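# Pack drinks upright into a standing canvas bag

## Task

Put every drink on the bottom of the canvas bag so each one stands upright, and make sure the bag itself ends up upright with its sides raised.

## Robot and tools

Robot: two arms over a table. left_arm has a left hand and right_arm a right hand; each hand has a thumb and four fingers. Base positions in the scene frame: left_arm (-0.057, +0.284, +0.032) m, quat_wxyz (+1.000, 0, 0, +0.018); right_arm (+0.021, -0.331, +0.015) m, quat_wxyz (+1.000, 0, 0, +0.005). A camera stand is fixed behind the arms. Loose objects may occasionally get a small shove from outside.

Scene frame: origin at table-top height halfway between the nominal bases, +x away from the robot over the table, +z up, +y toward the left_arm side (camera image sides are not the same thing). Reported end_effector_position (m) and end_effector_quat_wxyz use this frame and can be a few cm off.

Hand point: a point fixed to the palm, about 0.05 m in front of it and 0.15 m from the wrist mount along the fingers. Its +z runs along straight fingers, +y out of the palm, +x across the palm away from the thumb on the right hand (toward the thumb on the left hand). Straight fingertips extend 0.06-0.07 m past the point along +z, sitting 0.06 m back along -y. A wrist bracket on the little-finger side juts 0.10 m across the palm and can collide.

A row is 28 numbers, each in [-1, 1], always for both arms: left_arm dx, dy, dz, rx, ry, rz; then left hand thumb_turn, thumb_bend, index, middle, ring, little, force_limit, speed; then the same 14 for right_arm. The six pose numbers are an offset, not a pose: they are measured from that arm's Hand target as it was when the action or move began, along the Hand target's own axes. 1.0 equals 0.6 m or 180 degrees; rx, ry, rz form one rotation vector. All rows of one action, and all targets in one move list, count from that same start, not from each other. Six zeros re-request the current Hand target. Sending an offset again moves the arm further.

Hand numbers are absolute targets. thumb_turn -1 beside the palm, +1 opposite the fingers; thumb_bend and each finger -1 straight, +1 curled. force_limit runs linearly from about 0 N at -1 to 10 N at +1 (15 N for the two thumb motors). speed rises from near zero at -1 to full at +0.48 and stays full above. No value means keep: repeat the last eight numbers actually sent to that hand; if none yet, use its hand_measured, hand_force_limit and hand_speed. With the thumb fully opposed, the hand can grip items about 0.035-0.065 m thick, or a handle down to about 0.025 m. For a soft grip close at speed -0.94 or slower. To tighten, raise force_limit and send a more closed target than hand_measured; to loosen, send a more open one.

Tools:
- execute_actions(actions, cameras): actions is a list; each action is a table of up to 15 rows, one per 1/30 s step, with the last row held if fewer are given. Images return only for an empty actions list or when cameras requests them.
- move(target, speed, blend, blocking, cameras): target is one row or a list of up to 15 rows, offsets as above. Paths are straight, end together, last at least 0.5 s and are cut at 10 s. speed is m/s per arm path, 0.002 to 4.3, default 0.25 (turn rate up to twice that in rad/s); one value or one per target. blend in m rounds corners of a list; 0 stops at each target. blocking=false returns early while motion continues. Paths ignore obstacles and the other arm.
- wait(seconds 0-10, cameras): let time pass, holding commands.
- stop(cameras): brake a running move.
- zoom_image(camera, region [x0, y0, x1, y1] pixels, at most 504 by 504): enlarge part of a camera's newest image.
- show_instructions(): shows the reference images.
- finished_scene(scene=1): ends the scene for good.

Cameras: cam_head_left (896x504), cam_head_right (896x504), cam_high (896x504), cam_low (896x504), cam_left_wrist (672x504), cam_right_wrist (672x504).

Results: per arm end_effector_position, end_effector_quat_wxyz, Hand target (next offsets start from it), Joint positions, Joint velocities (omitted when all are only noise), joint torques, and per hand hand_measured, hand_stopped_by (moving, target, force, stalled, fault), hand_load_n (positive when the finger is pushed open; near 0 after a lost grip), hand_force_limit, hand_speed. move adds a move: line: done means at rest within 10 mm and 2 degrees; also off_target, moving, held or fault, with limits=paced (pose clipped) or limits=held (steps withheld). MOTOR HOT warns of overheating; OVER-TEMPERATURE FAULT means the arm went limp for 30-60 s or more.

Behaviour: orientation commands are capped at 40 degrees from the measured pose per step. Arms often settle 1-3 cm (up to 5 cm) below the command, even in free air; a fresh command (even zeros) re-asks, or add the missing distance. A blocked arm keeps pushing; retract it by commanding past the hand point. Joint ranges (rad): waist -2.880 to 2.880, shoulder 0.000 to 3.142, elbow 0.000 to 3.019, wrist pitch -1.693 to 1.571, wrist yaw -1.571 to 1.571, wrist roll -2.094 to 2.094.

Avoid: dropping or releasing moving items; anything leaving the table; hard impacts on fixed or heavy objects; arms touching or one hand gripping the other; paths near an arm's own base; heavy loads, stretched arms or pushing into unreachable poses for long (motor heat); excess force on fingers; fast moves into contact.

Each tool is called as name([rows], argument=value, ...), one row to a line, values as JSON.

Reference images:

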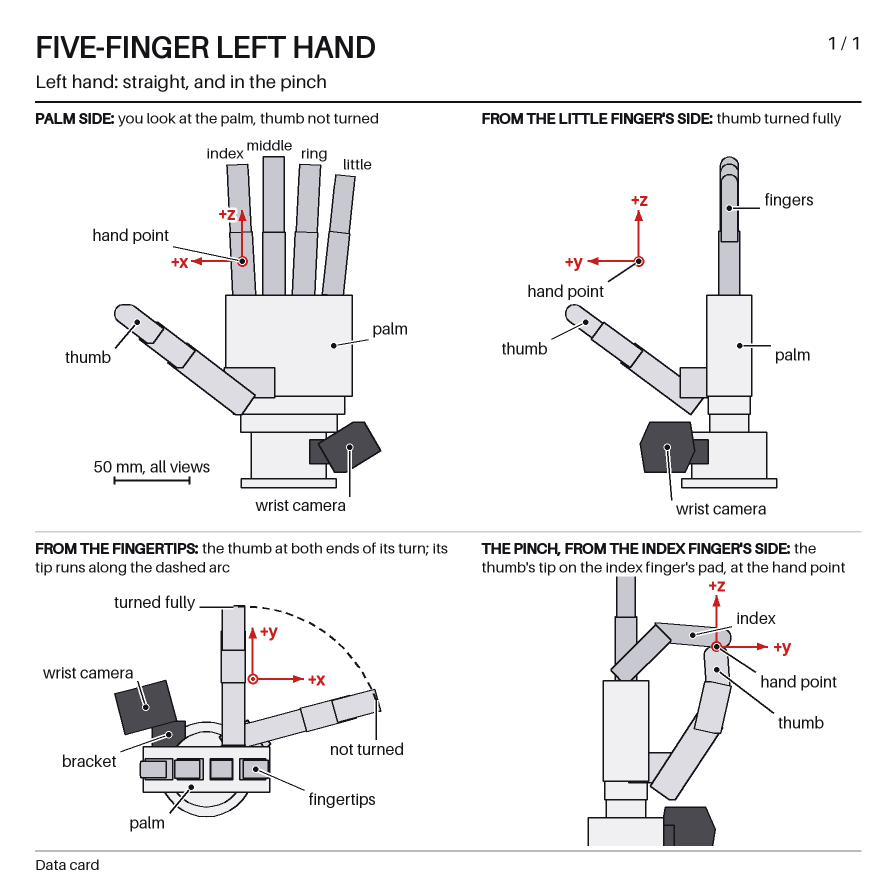

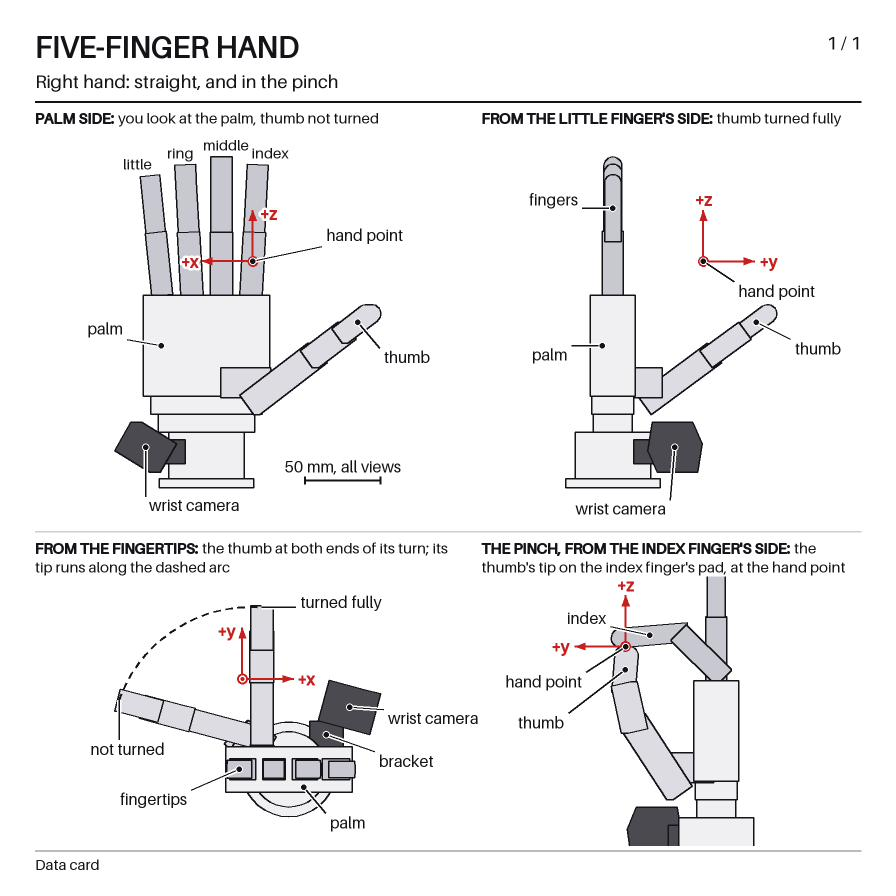

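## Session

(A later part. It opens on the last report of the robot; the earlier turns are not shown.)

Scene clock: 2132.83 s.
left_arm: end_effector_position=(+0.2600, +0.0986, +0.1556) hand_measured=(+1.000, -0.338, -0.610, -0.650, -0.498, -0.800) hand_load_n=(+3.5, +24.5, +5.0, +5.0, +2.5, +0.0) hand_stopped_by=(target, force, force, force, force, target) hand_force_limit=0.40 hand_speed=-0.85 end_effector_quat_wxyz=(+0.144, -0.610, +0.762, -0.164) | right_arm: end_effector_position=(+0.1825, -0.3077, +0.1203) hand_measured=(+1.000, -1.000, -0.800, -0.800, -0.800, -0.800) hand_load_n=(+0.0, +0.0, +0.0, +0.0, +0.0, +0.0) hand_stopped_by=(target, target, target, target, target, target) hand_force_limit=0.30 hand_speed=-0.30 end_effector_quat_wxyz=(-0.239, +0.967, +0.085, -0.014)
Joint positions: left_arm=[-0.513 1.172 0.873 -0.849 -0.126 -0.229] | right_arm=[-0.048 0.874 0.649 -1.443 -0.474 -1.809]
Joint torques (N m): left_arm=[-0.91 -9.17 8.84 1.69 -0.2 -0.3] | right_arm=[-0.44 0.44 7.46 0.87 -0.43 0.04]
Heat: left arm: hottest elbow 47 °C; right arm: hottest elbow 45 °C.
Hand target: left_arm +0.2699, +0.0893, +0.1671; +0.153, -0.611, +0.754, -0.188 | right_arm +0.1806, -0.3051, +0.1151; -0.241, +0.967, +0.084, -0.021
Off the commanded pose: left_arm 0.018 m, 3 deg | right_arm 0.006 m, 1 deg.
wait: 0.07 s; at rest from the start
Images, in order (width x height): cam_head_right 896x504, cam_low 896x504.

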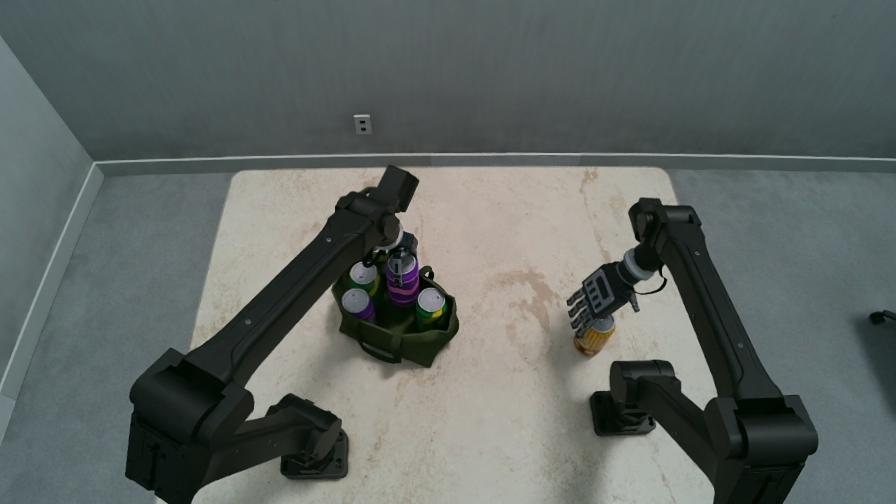

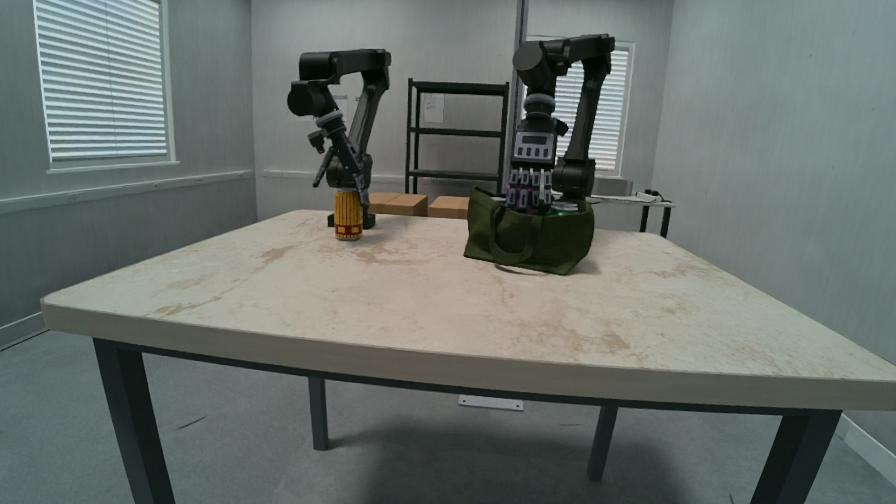

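move(target=[-0.0073,0.0203,0.0742,0,0,0, 1,-0.2,-0.3,-0.3,-0.3,-0.8,0.4,-0.85, 0,0.0157,0.0294,0,0,0, 1,-1,-0.8,-0.8,-0.8,-0.8,0.3,-0.3], speed=0.05, cameras=["cam_high", "cam_head_right", "cam_left_wrist", "cam_right_wrist", "cam_low"])

zoom_image(camera="cam_high", region=[290, 125, 410, 245])

zoom_image(camera="cam_head_right", region=[300, 190, 480, 370])

Scene clock: 2137.03 s.
left_arm: end_effector_position=(+0.2702, +0.0959, +0.1176) hand_measured=(+1.000, -0.338, -0.610, -0.650, -0.498, -0.800) hand_load_n=(+3.0, +25.0, +4.5, +4.5, +2.0, +0.5) hand_stopped_by=(target, force, force, force, force, target) hand_force_limit=0.40 hand_speed=-0.85 end_effector_quat_wxyz=(+0.148, -0.611, +0.758, -0.171) | right_arm: end_effector_position=(+0.1825, -0.3068, +0.1008) hand_measured=(+1.000, -1.000, -0.800, -0.800, -0.800, -0.800) hand_load_n=(+0.0, +0.0, +0.0, +0.0, +0.0, +0.0) hand_stopped_by=(target, target, target, target, target, target) hand_force_limit=0.30 hand_speed=-0.30 end_effector_quat_wxyz=(-0.241, +0.967, +0.085, -0.015)
Joint positions: left_arm=[-0.507 1.23 0.81 -0.711 -0.127 -0.229] | right_arm=[-0.047 0.893 0.605 -1.381 -0.478 -1.807]
Joint torques (N m): left_arm=[0.73 -8.7 8.01 1.94 0.21 -0.1] | right_arm=[-0.56 0.5 7.27 0.96 -0.3 0.02]
Heat: left arm: hottest elbow 46 °C; right arm: hottest elbow 44 °C.
Hand target: left_arm +0.2807, +0.0913, +0.1221; +0.153, -0.611, +0.754, -0.188 | right_arm +0.1805, -0.3052, +0.0951; -0.241, +0.967, +0.084, -0.021
Off the commanded pose: left_arm 0.012 m, 2 deg | right_arm 0.006 m, 1 deg.
move: off_target (left_arm)
Images, in order (width x height): cam_head_right 896x504, cam_high 896x504, cam_low 896x504, cam_left_wrist 672x504, cam_right_wrist 672x504.

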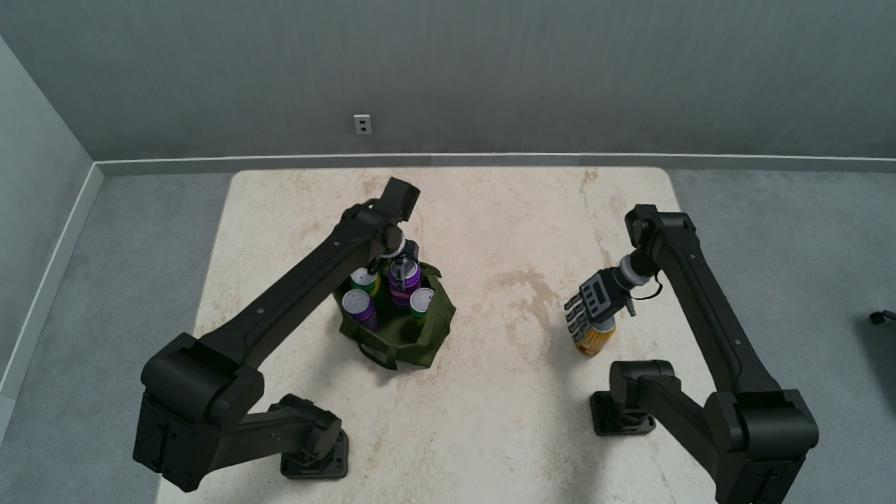

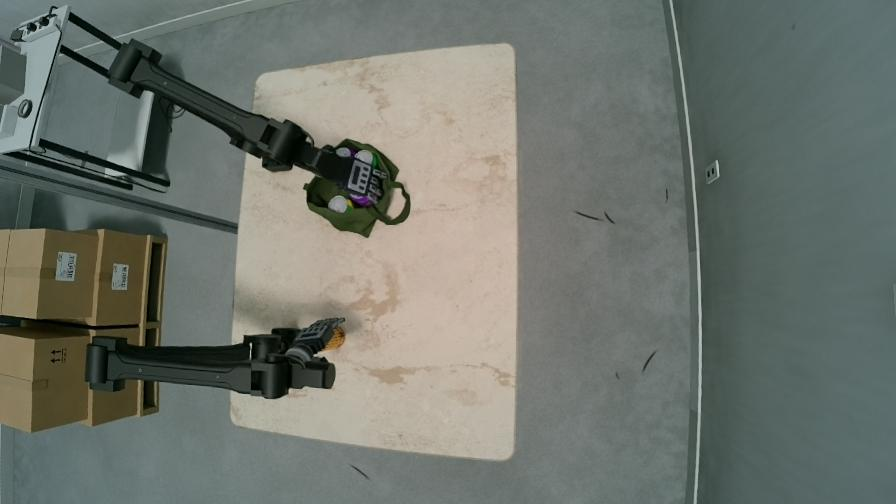

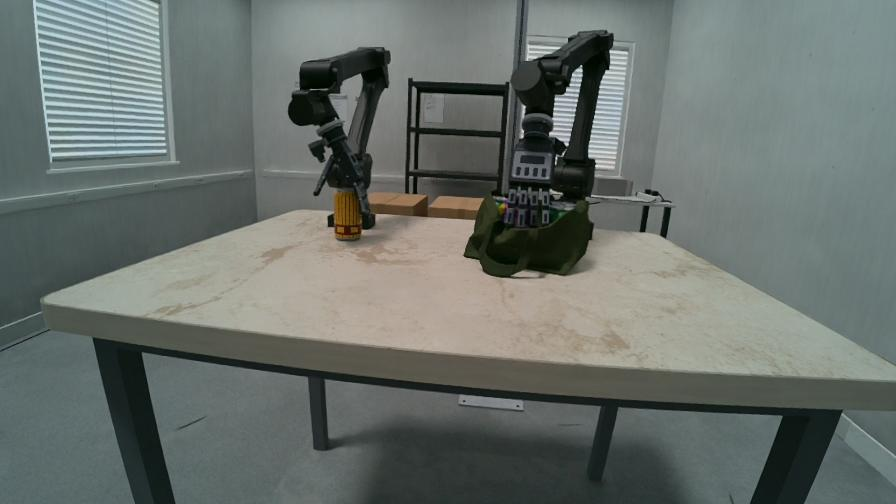

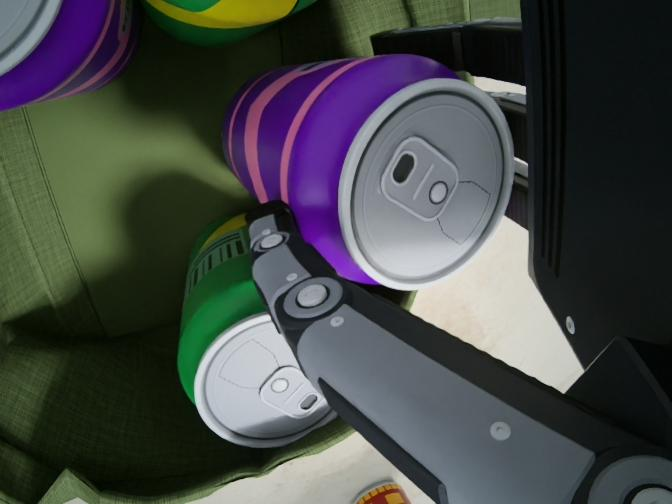

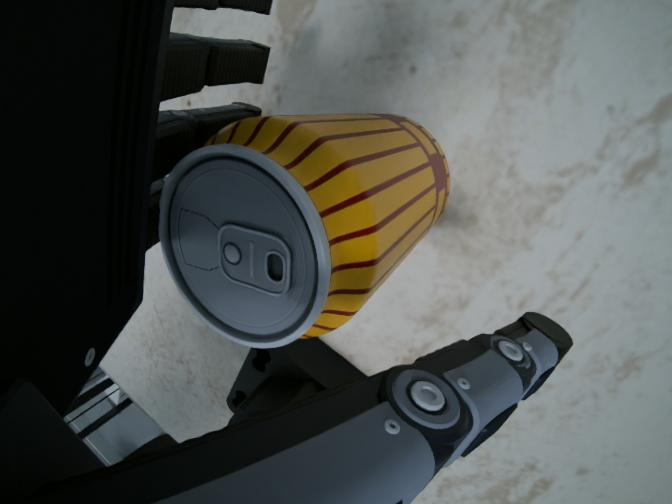

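Scaled by 4.200 from the camera's 896x504 image, which has a finer 1280x720 frame.

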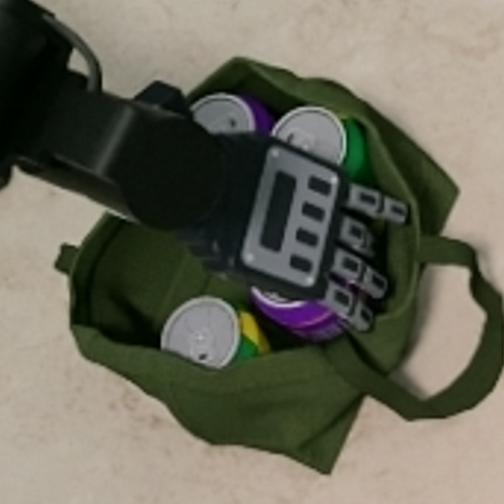

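Scaled by 2.800 from the camera's 896x504 image, which has a finer 1280x720 frame.

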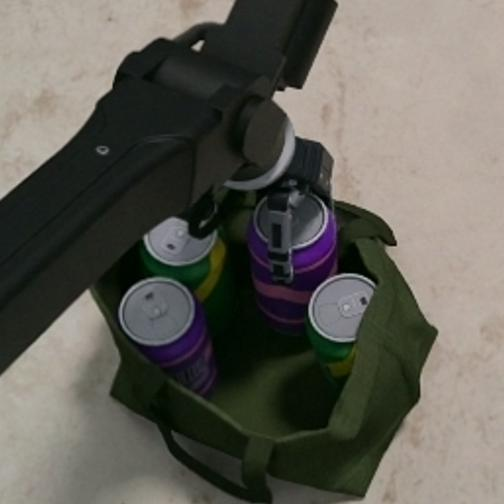

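execute_actions(actions=[], cameras=["cam_high","cam_low","cam_head_right","cam_head_left"])

Scene clock: 2140.10 s.
left_arm: end_effector_position=(+0.2702, +0.0960, +0.1176) hand_measured=(+1.000, -0.338, -0.610, -0.650, -0.498, -0.800) hand_load_n=(+3.0, +25.0, +4.5, +5.0, +2.0, +0.5) hand_stopped_by=(target, force, force, force, force, target) hand_force_limit=0.40 hand_speed=-0.85 end_effector_quat_wxyz=(+0.148, -0.612, +0.758, -0.171) | right_arm: end_effector_position=(+0.1826, -0.3068, +0.1008) hand_measured=(+1.000, -1.000, -0.800, -0.800, -0.800, -0.800) hand_load_n=(+0.0, +0.0, +0.0, +0.0, +0.0, +0.0) hand_stopped_by=(target, target, target, target, target, target) hand_force_limit=0.30 hand_speed=-0.30 end_effector_quat_wxyz=(-0.240, +0.967, +0.085, -0.015)
Joint positions: left_arm=[-0.507 1.23 0.81 -0.711 -0.127 -0.229] | right_arm=[-0.047 0.893 0.605 -1.381 -0.478 -1.807]
Joint velocities: within noise
Joint torques (N m): left_arm=[0.21 -8.64 8.12 1.94 0.21 -0.1] | right_arm=[-0.56 0.5 7.27 0.95 -0.3 0.02]
Heat: left arm: hottest elbow 46 °C; right arm: hottest elbow 44 °C.
Hand target: left_arm +0.2808, +0.0914, +0.1222; +0.153, -0.611, +0.754, -0.188 | right_arm +0.1806, -0.3052, +0.0951; -0.241, +0.967, +0.084, -0.021
Off the commanded pose: left_arm 0.012 m, 2 deg | right_arm 0.006 m, 1 deg.
Images, in order (width x height): cam_head_left 896x504, cam_head_right 896x504, cam_high 896x504, cam_low 896x504.

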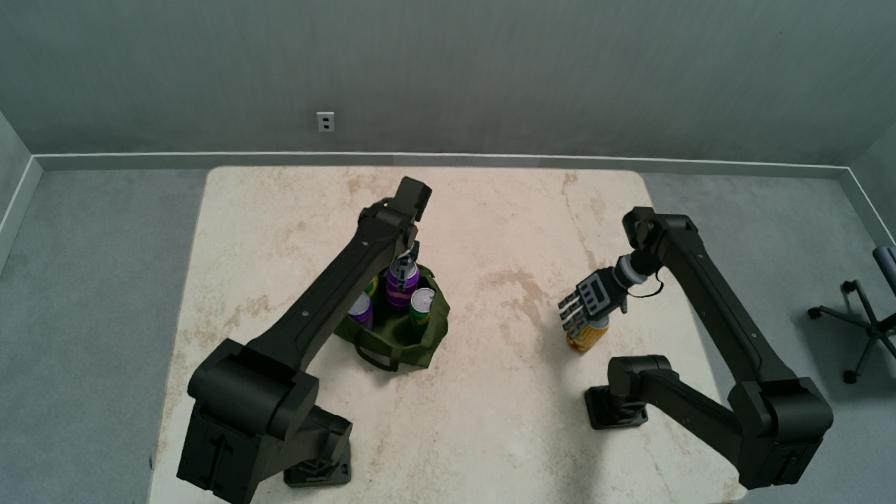

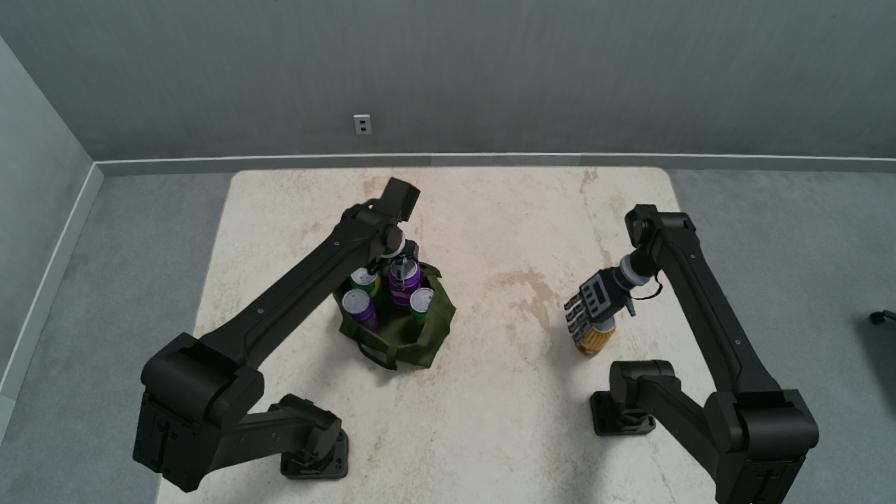

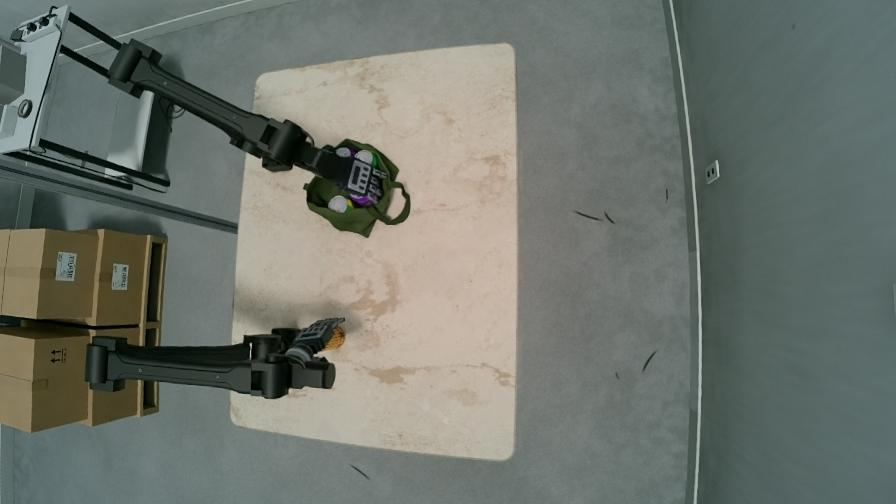

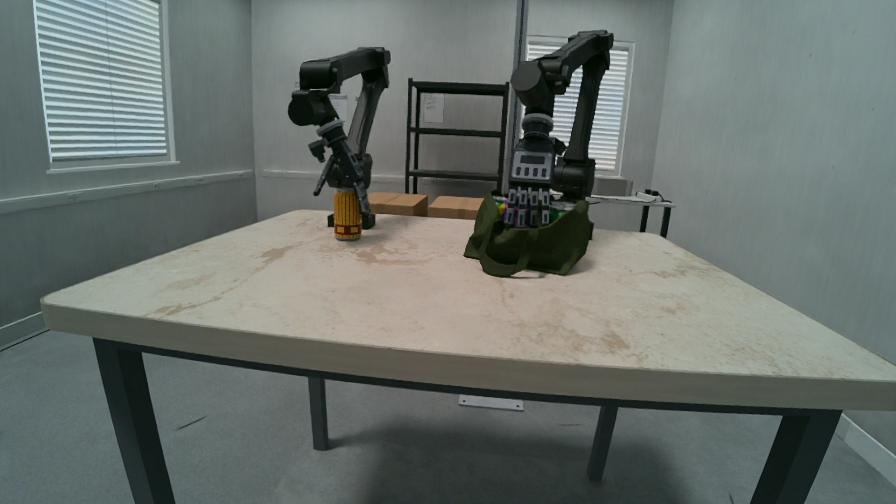

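zoom_image(camera="cam_low", region=[450, 180, 610, 290])

zoom_image(camera="cam_head_right", region=[300, 190, 480, 380])

zoom_image(camera="cam_high", region=[290, 125, 410, 245])

Scaled by 3.150 from the camera's 896x504 image, which has a finer 1280x720 frame.

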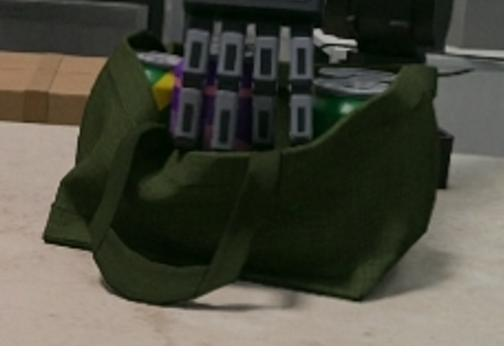

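Scaled by 2.653 from the camera's 896x504 image, which has a finer 1280x720 frame.

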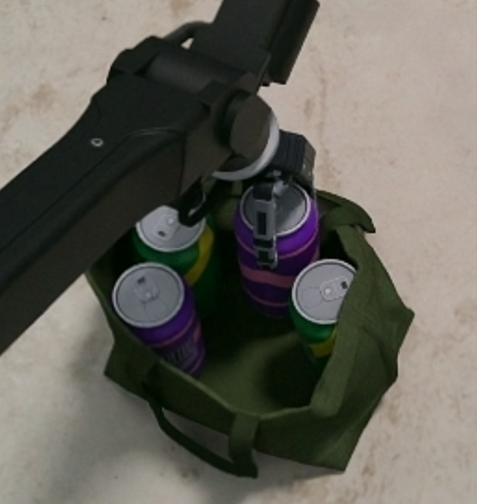

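Scaled by 4.200 from the camera's 896x504 image, which has a finer 1280x720 frame.

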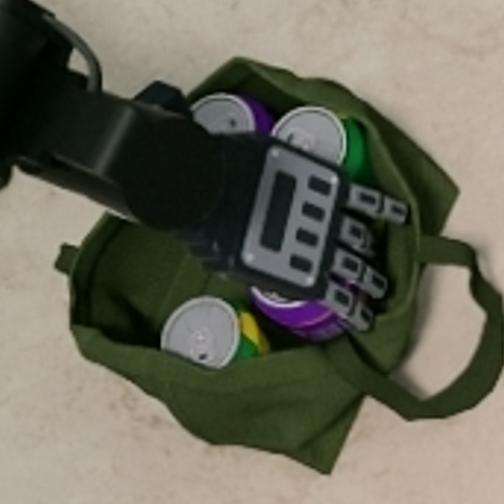

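move(target=[-0.0055,-0.0183,-0.0752,0,0,0,1,-0.2,-0.3,-0.3,-0.3,-0.8,0.4,-0.85,0,0,0,0,0,0,1,-1,-0.8,-0.8,-0.8,-0.8,0.3,-0.3], speed=0.08, cameras=["cam_high","cam_head_right","cam_low"])

zoom_image(camera="cam_high", region=[290, 125, 410, 245])

zoom_image(camera="cam_head_right", region=[300, 190, 480, 380])

Scene clock: 2143.97 s.
left_arm: end_effector_position=(+0.2460, +0.1073, +0.1296) hand_measured=(+1.000, -0.338, -0.610, -0.650, -0.498, -0.800) hand_load_n=(+3.5, +24.5, +5.0, +5.0, +2.0, +0.0) hand_stopped_by=(target, force, force, force, force, target) hand_force_limit=0.40 hand_speed=-0.85 end_effector_quat_wxyz=(+0.136, -0.613, +0.764, -0.149) | right_arm: end_effector_position=(+0.1826, -0.3068, +0.1008) hand_measured=(+1.000, -1.000, -0.800, -0.800, -0.800, -0.800) hand_load_n=(+0.0, +0.0, +0.0, +0.0, +0.0, +0.0) hand_stopped_by=(target, target, target, target, target, target) hand_force_limit=0.30 hand_speed=-0.30 end_effector_quat_wxyz=(-0.240, +0.967, +0.085, -0.015)
Joint positions: left_arm=[-0.507 1.176 0.81 -0.818 -0.123 -0.229] | right_arm=[-0.047 0.893 0.605 -1.381 -0.478 -1.807]
Joint torques (N m): left_arm=[0.26 -10.52 12.15 0.25 0.01 -0.09] | right_arm=[-0.5 0.5 7.27 0.95 -0.3 0.03]
Heat: left arm: hottest elbow 45 °C; right arm: hottest elbow 44 °C.
Hand target: left_arm +0.2702, +0.0970, +0.1672; +0.153, -0.611, +0.754, -0.188 | right_arm +0.1806, -0.3052, +0.0951; -0.241, +0.967, +0.084, -0.021
Off the commanded pose: left_arm 0.046 m, 5 deg | right_arm 0.006 m, 1 deg.
move: off_target (left_arm)
Images, in order (width x height): cam_head_right 896x504, cam_high 896x504, cam_low 896x504.

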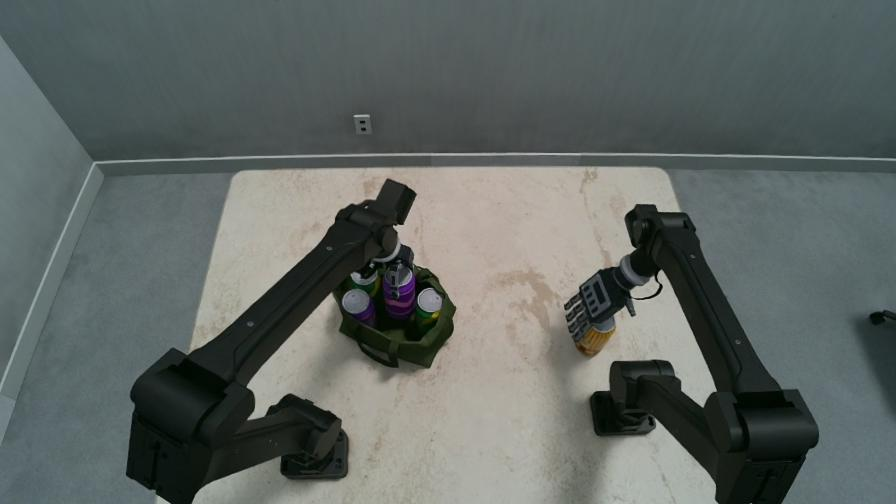

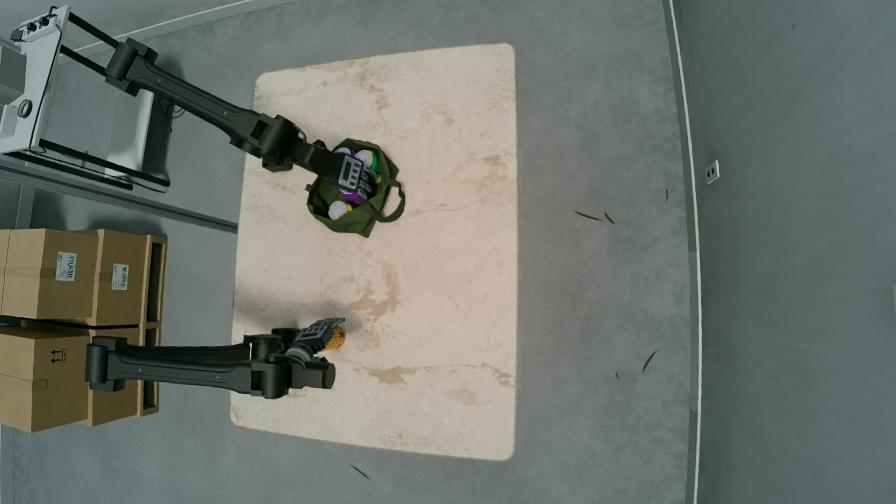

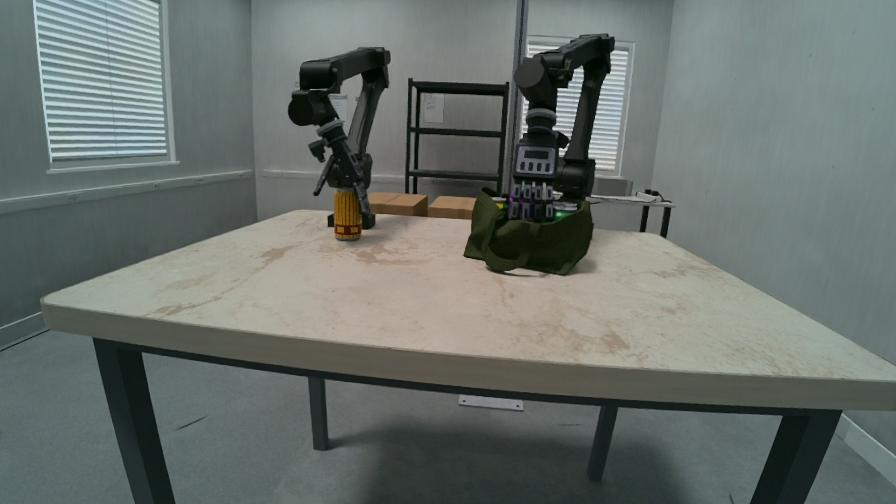

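Scaled by 4.200 from the camera's 896x504 image, which has a finer 1280x720 frame.

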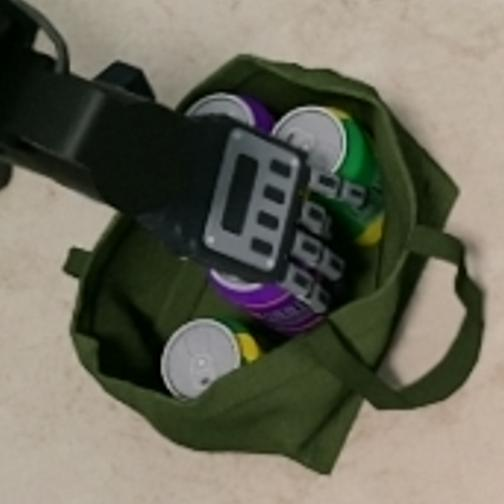

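Scaled by 2.653 from the camera's 896x504 image, which has a finer 1280x720 frame.

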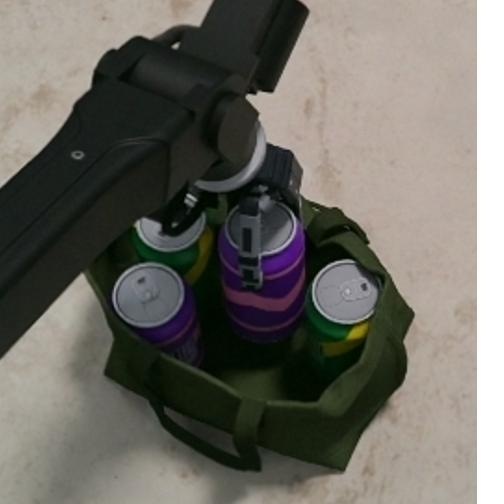

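move(target=[0,0.0391,0.0736,0,0,0,1,-0.2,-0.3,-0.3,-0.3,-0.8,0.4,-0.85,0,0,0,0,0,0,1,-1,-0.8,-0.8,-0.8,-0.8,0.3,-0.3], speed=0.06, cameras=["cam_high","cam_head_right","cam_low"])

zoom_image(camera="cam_high", region=[290, 125, 410, 245])

zoom_image(camera="cam_head_right", region=[300, 190, 480, 380])

zoom_image(camera="cam_low", region=[450, 180, 610, 290])

Scene clock: 2146.47 s.
left_arm: end_effector_position=(+0.2565, +0.1019, +0.1055) hand_measured=(+1.000, -0.338, -0.610, -0.650, -0.498, -0.800) hand_load_n=(+3.0, +25.0, +5.0, +5.0, +2.0, -0.5) hand_stopped_by=(target, force, force, force, force, target) hand_force_limit=0.40 hand_speed=-0.85 end_effector_quat_wxyz=(+0.143, -0.612, +0.760, -0.164) | right_arm: end_effector_position=(+0.1826, -0.3068, +0.1008) hand_measured=(+1.000, -1.000, -0.800, -0.800, -0.800, -0.800) hand_load_n=(+0.0, +0.0, +0.0, +0.0, +0.0, +0.0) hand_stopped_by=(target, target, target, target, target, target) hand_force_limit=0.30 hand_speed=-0.30 end_effector_quat_wxyz=(-0.240, +0.967, +0.085, -0.015)
Joint positions: left_arm=[-0.507 1.216 0.767 -0.7 -0.123 -0.229] | right_arm=[-0.047 0.893 0.605 -1.381 -0.478 -1.807]
Joint torques (N m): left_arm=[0.32 -9.41 8.44 1.78 0.02 -0.09] | right_arm=[-0.5 0.56 7.25 0.95 -0.3 0.02]
Heat: left arm: hottest elbow 45 °C; right arm: hottest elbow 44 °C.
Hand target: left_arm +0.2702, +0.0970, +0.1170; +0.153, -0.611, +0.754, -0.188 | right_arm +0.1806, -0.3052, +0.0951; -0.241, +0.967, +0.084, -0.021
Off the commanded pose: left_arm 0.019 m, 3 deg | right_arm 0.006 m, 1 deg.
move: off_target (left_arm)
Images, in order (width x height): cam_head_right 896x504, cam_high 896x504, cam_low 896x504.

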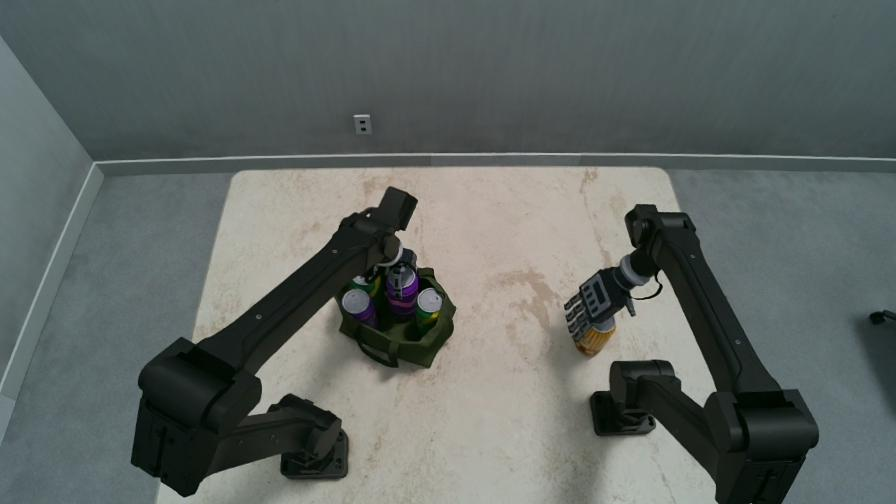

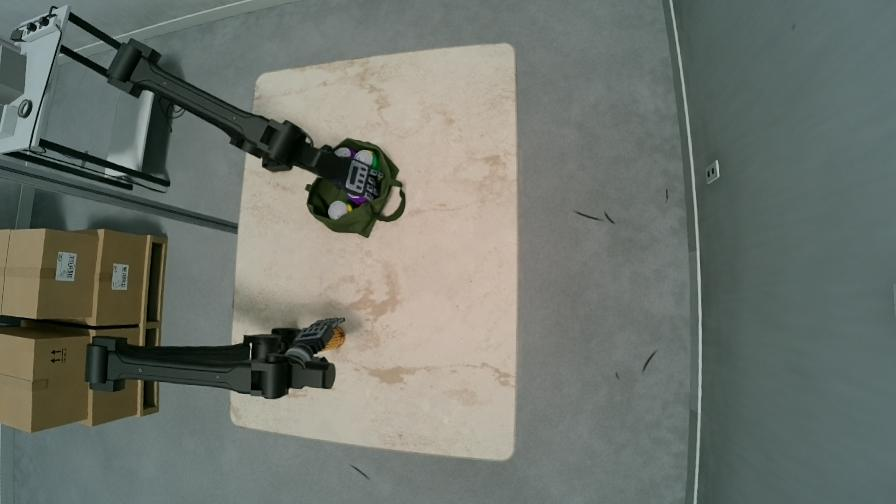

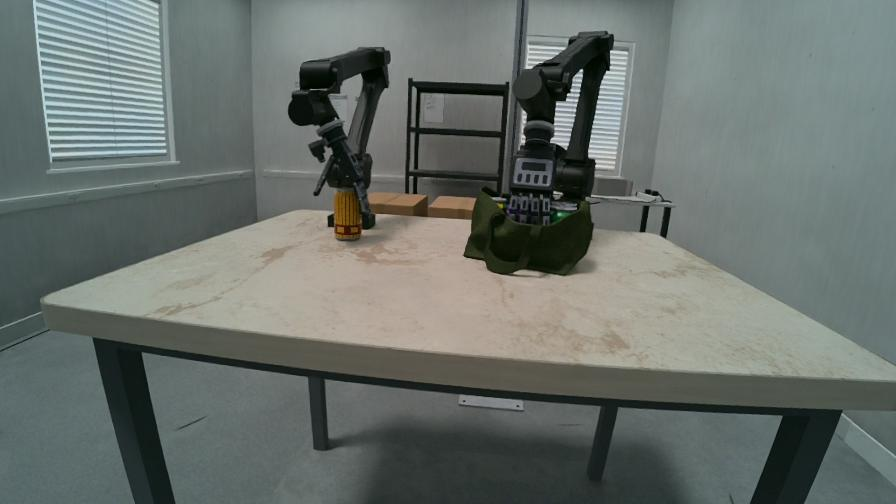

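Scaled by 4.200 from the camera's 896x504 image, which has a finer 1280x720 frame.

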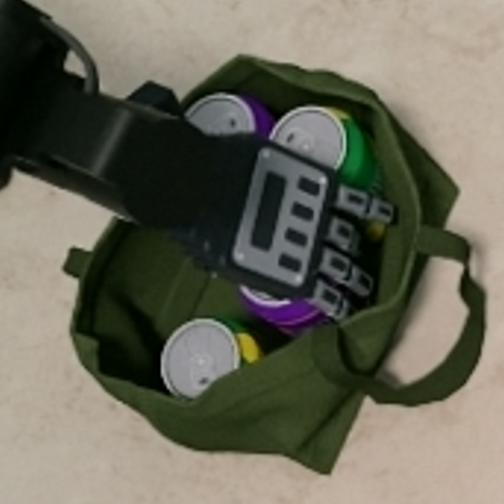

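Scaled by 2.653 from the camera's 896x504 image, which has a finer 1280x720 frame.

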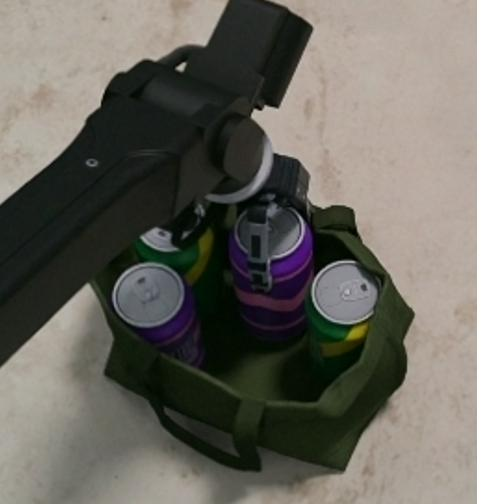

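Scaled by 3.150 from the camera's 896x504 image, which has a finer 1280x720 frame.

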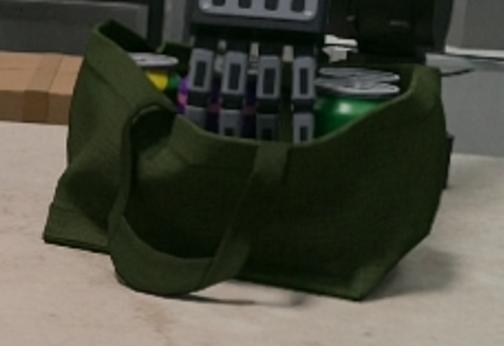

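move(target=[0,0.0094,0.0177,0,0,0,1,-0.2,-0.3,-0.3,-0.3,-0.8,0.4,-0.85,0,0,0,0,0,0,1,-1,-0.8,-0.8,-0.8,-0.8,0.3,-0.3], speed=0.05, cameras=["cam_high","cam_head_right","cam_low"])

zoom_image(camera="cam_high", region=[290, 125, 410, 245])

zoom_image(camera="cam_head_right", region=[300, 190, 480, 380])

Scene clock: 2148.70 s.
left_arm: end_effector_position=(+0.2561, +0.1021, +0.1007) hand_measured=(+1.000, -0.338, -0.610, -0.650, -0.498, -0.800) hand_load_n=(+2.5, +25.0, +4.0, +4.5, +2.0, -0.5) hand_stopped_by=(target, force, force, force, force, target) hand_force_limit=0.40 hand_speed=-0.85 end_effector_quat_wxyz=(+0.144, -0.612, +0.760, -0.168) | right_arm: end_effector_position=(+0.1826, -0.3068, +0.1008) hand_measured=(+1.000, -1.000, -0.800, -0.800, -0.800, -0.800) hand_load_n=(+0.0, +0.0, +0.0, +0.0, +0.0, +0.0) hand_stopped_by=(target, target, target, target, target, target) hand_force_limit=0.30 hand_speed=-0.30 end_effector_quat_wxyz=(-0.240, +0.967, +0.085, -0.015)
Joint positions: left_arm=[-0.507 1.216 0.751 -0.676 -0.122 -0.229] | right_arm=[-0.047 0.893 0.605 -1.381 -0.478 -1.807]
Joint torques (N m): left_arm=[0.32 -7.94 8.01 2.37 0.01 -0.09] | right_arm=[-0.44 0.5 7.27 0.95 -0.3 0.02]
Heat: left arm: hottest elbow 45 °C; right arm: hottest elbow 44 °C.
Hand target: left_arm +0.2702, +0.0971, +0.1050; +0.153, -0.611, +0.754, -0.188 | right_arm +0.1806, -0.3052, +0.0951; -0.241, +0.967, +0.084, -0.021
Off the commanded pose: left_arm 0.016 m, 3 deg | right_arm 0.006 m, 1 deg.
move: off_target (left_arm)
Images, in order (width x height): cam_head_right 896x504, cam_high 896x504, cam_low 896x504.

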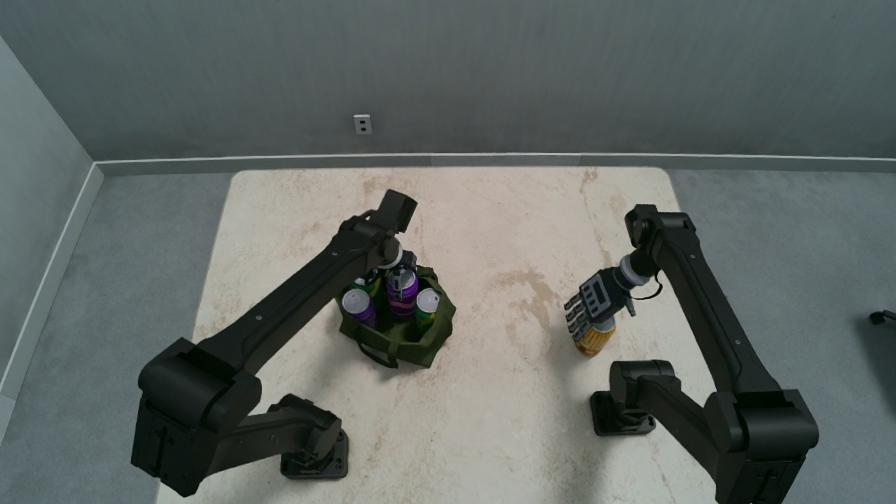

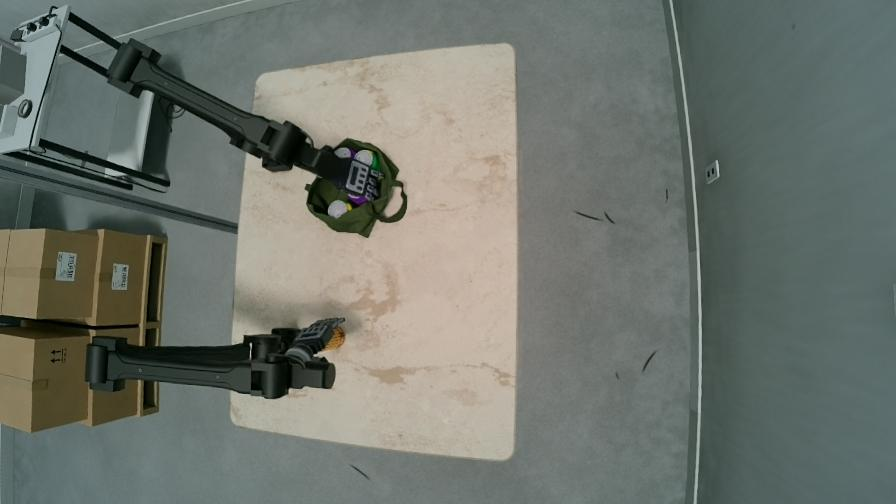

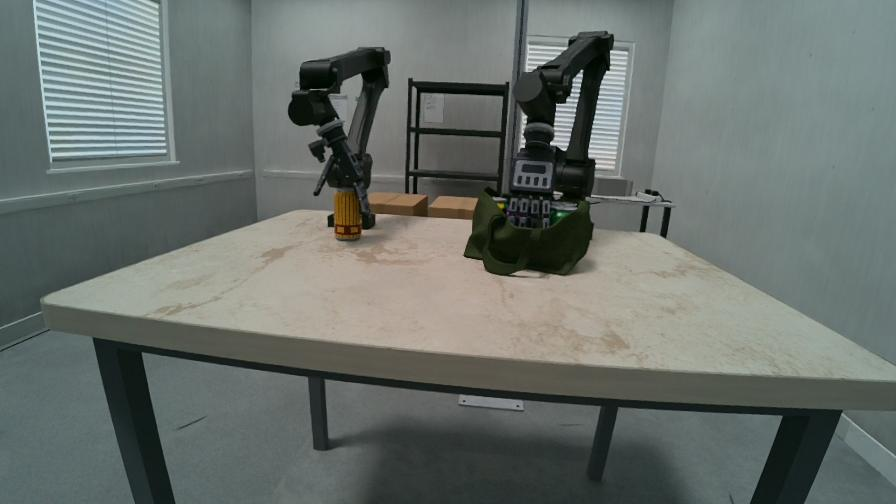

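Scaled by 4.200 from the camera's 896x504 image, which has a finer 1280x720 frame.

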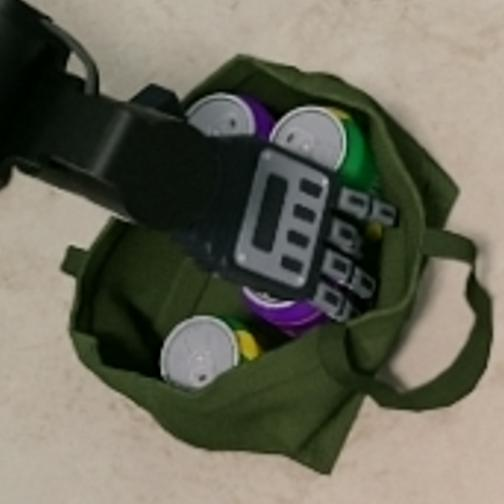

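Scaled by 2.653 from the camera's 896x504 image, which has a finer 1280x720 frame.

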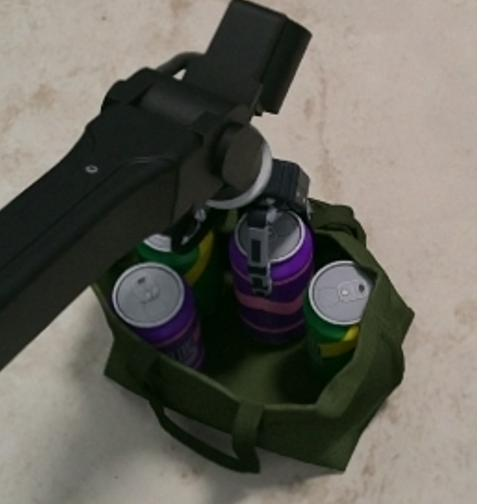

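move(target=[0,0.0078,0.0147,0,0,0,1,-0.2,-0.3,-0.3,-0.3,-0.8,0.4,-0.85,0,0,0,0,0,0,1,-1,-0.8,-0.8,-0.8,-0.8,0.3,-0.3], speed=0.05, cameras=["cam_head_right"])

zoom_image(camera="cam_head_right", region=[300, 190, 480, 380])

Scene clock: 2149.97 s.
left_arm: end_effector_position=(+0.2569, +0.1012, +0.0997) hand_measured=(+1.000, -0.338, -0.610, -0.650, -0.498, -0.800) hand_load_n=(+2.5, +25.0, +2.0, +4.0, +1.5, -0.5) hand_stopped_by=(target, force, force, force, force, target) hand_force_limit=0.40 hand_speed=-0.85 end_effector_quat_wxyz=(+0.144, -0.611, +0.759, -0.171) | right_arm: end_effector_position=(+0.1826, -0.3068, +0.1008) hand_measured=(+1.000, -1.000, -0.800, -0.800, -0.800, -0.800) hand_load_n=(+0.0, +0.0, +0.0, +0.0, +0.0, +0.0) hand_stopped_by=(target, target, target, target, target, target) hand_force_limit=0.30 hand_speed=-0.30 end_effector_quat_wxyz=(-0.240, +0.967, +0.085, -0.015)
Joint positions: left_arm=[-0.507 1.216 0.746 -0.664 -0.12 -0.228] | right_arm=[-0.047 0.893 0.605 -1.381 -0.478 -1.807]
Joint torques (N m): left_arm=[0.26 -6.77 7.17 3.22 -0.09 -0.1] | right_arm=[-0.56 0.5 7.25 0.95 -0.3 0.03]
Heat: left arm: hottest elbow 45 °C; right arm: hottest elbow 44 °C.
Hand target: left_arm +0.2702, +0.0970, +0.0951; +0.153, -0.611, +0.754, -0.188 | right_arm +0.1806, -0.3052, +0.0951; -0.241, +0.967, +0.084, -0.021
Off the commanded pose: left_arm 0.015 m, 2 deg | right_arm 0.006 m, 1 deg.
move: off_target (left_arm)
Images, in order (width x height): cam_head_right 896x504.

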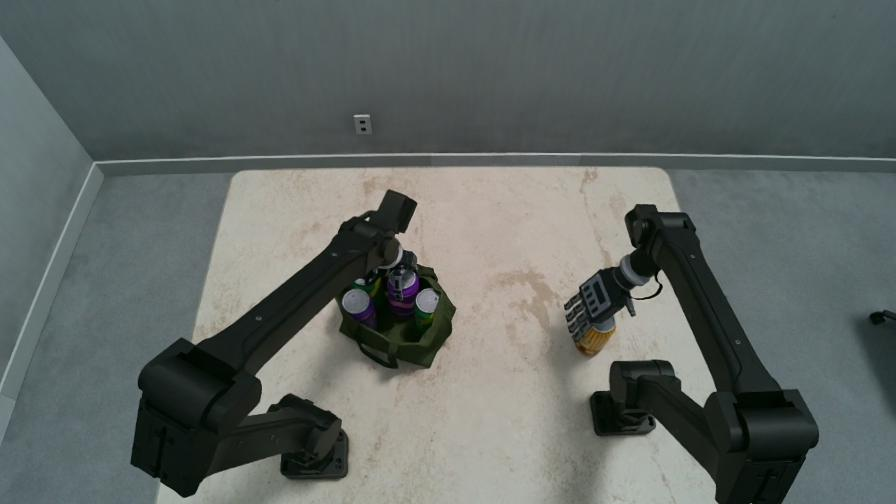

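Scaled by 2.653 from the camera's 896x504 image, which has a finer 1280x720 frame.

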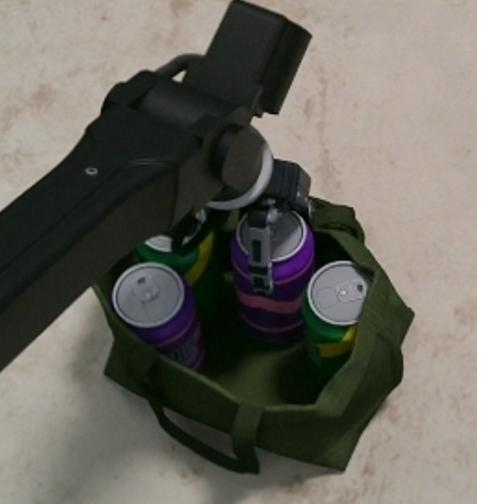

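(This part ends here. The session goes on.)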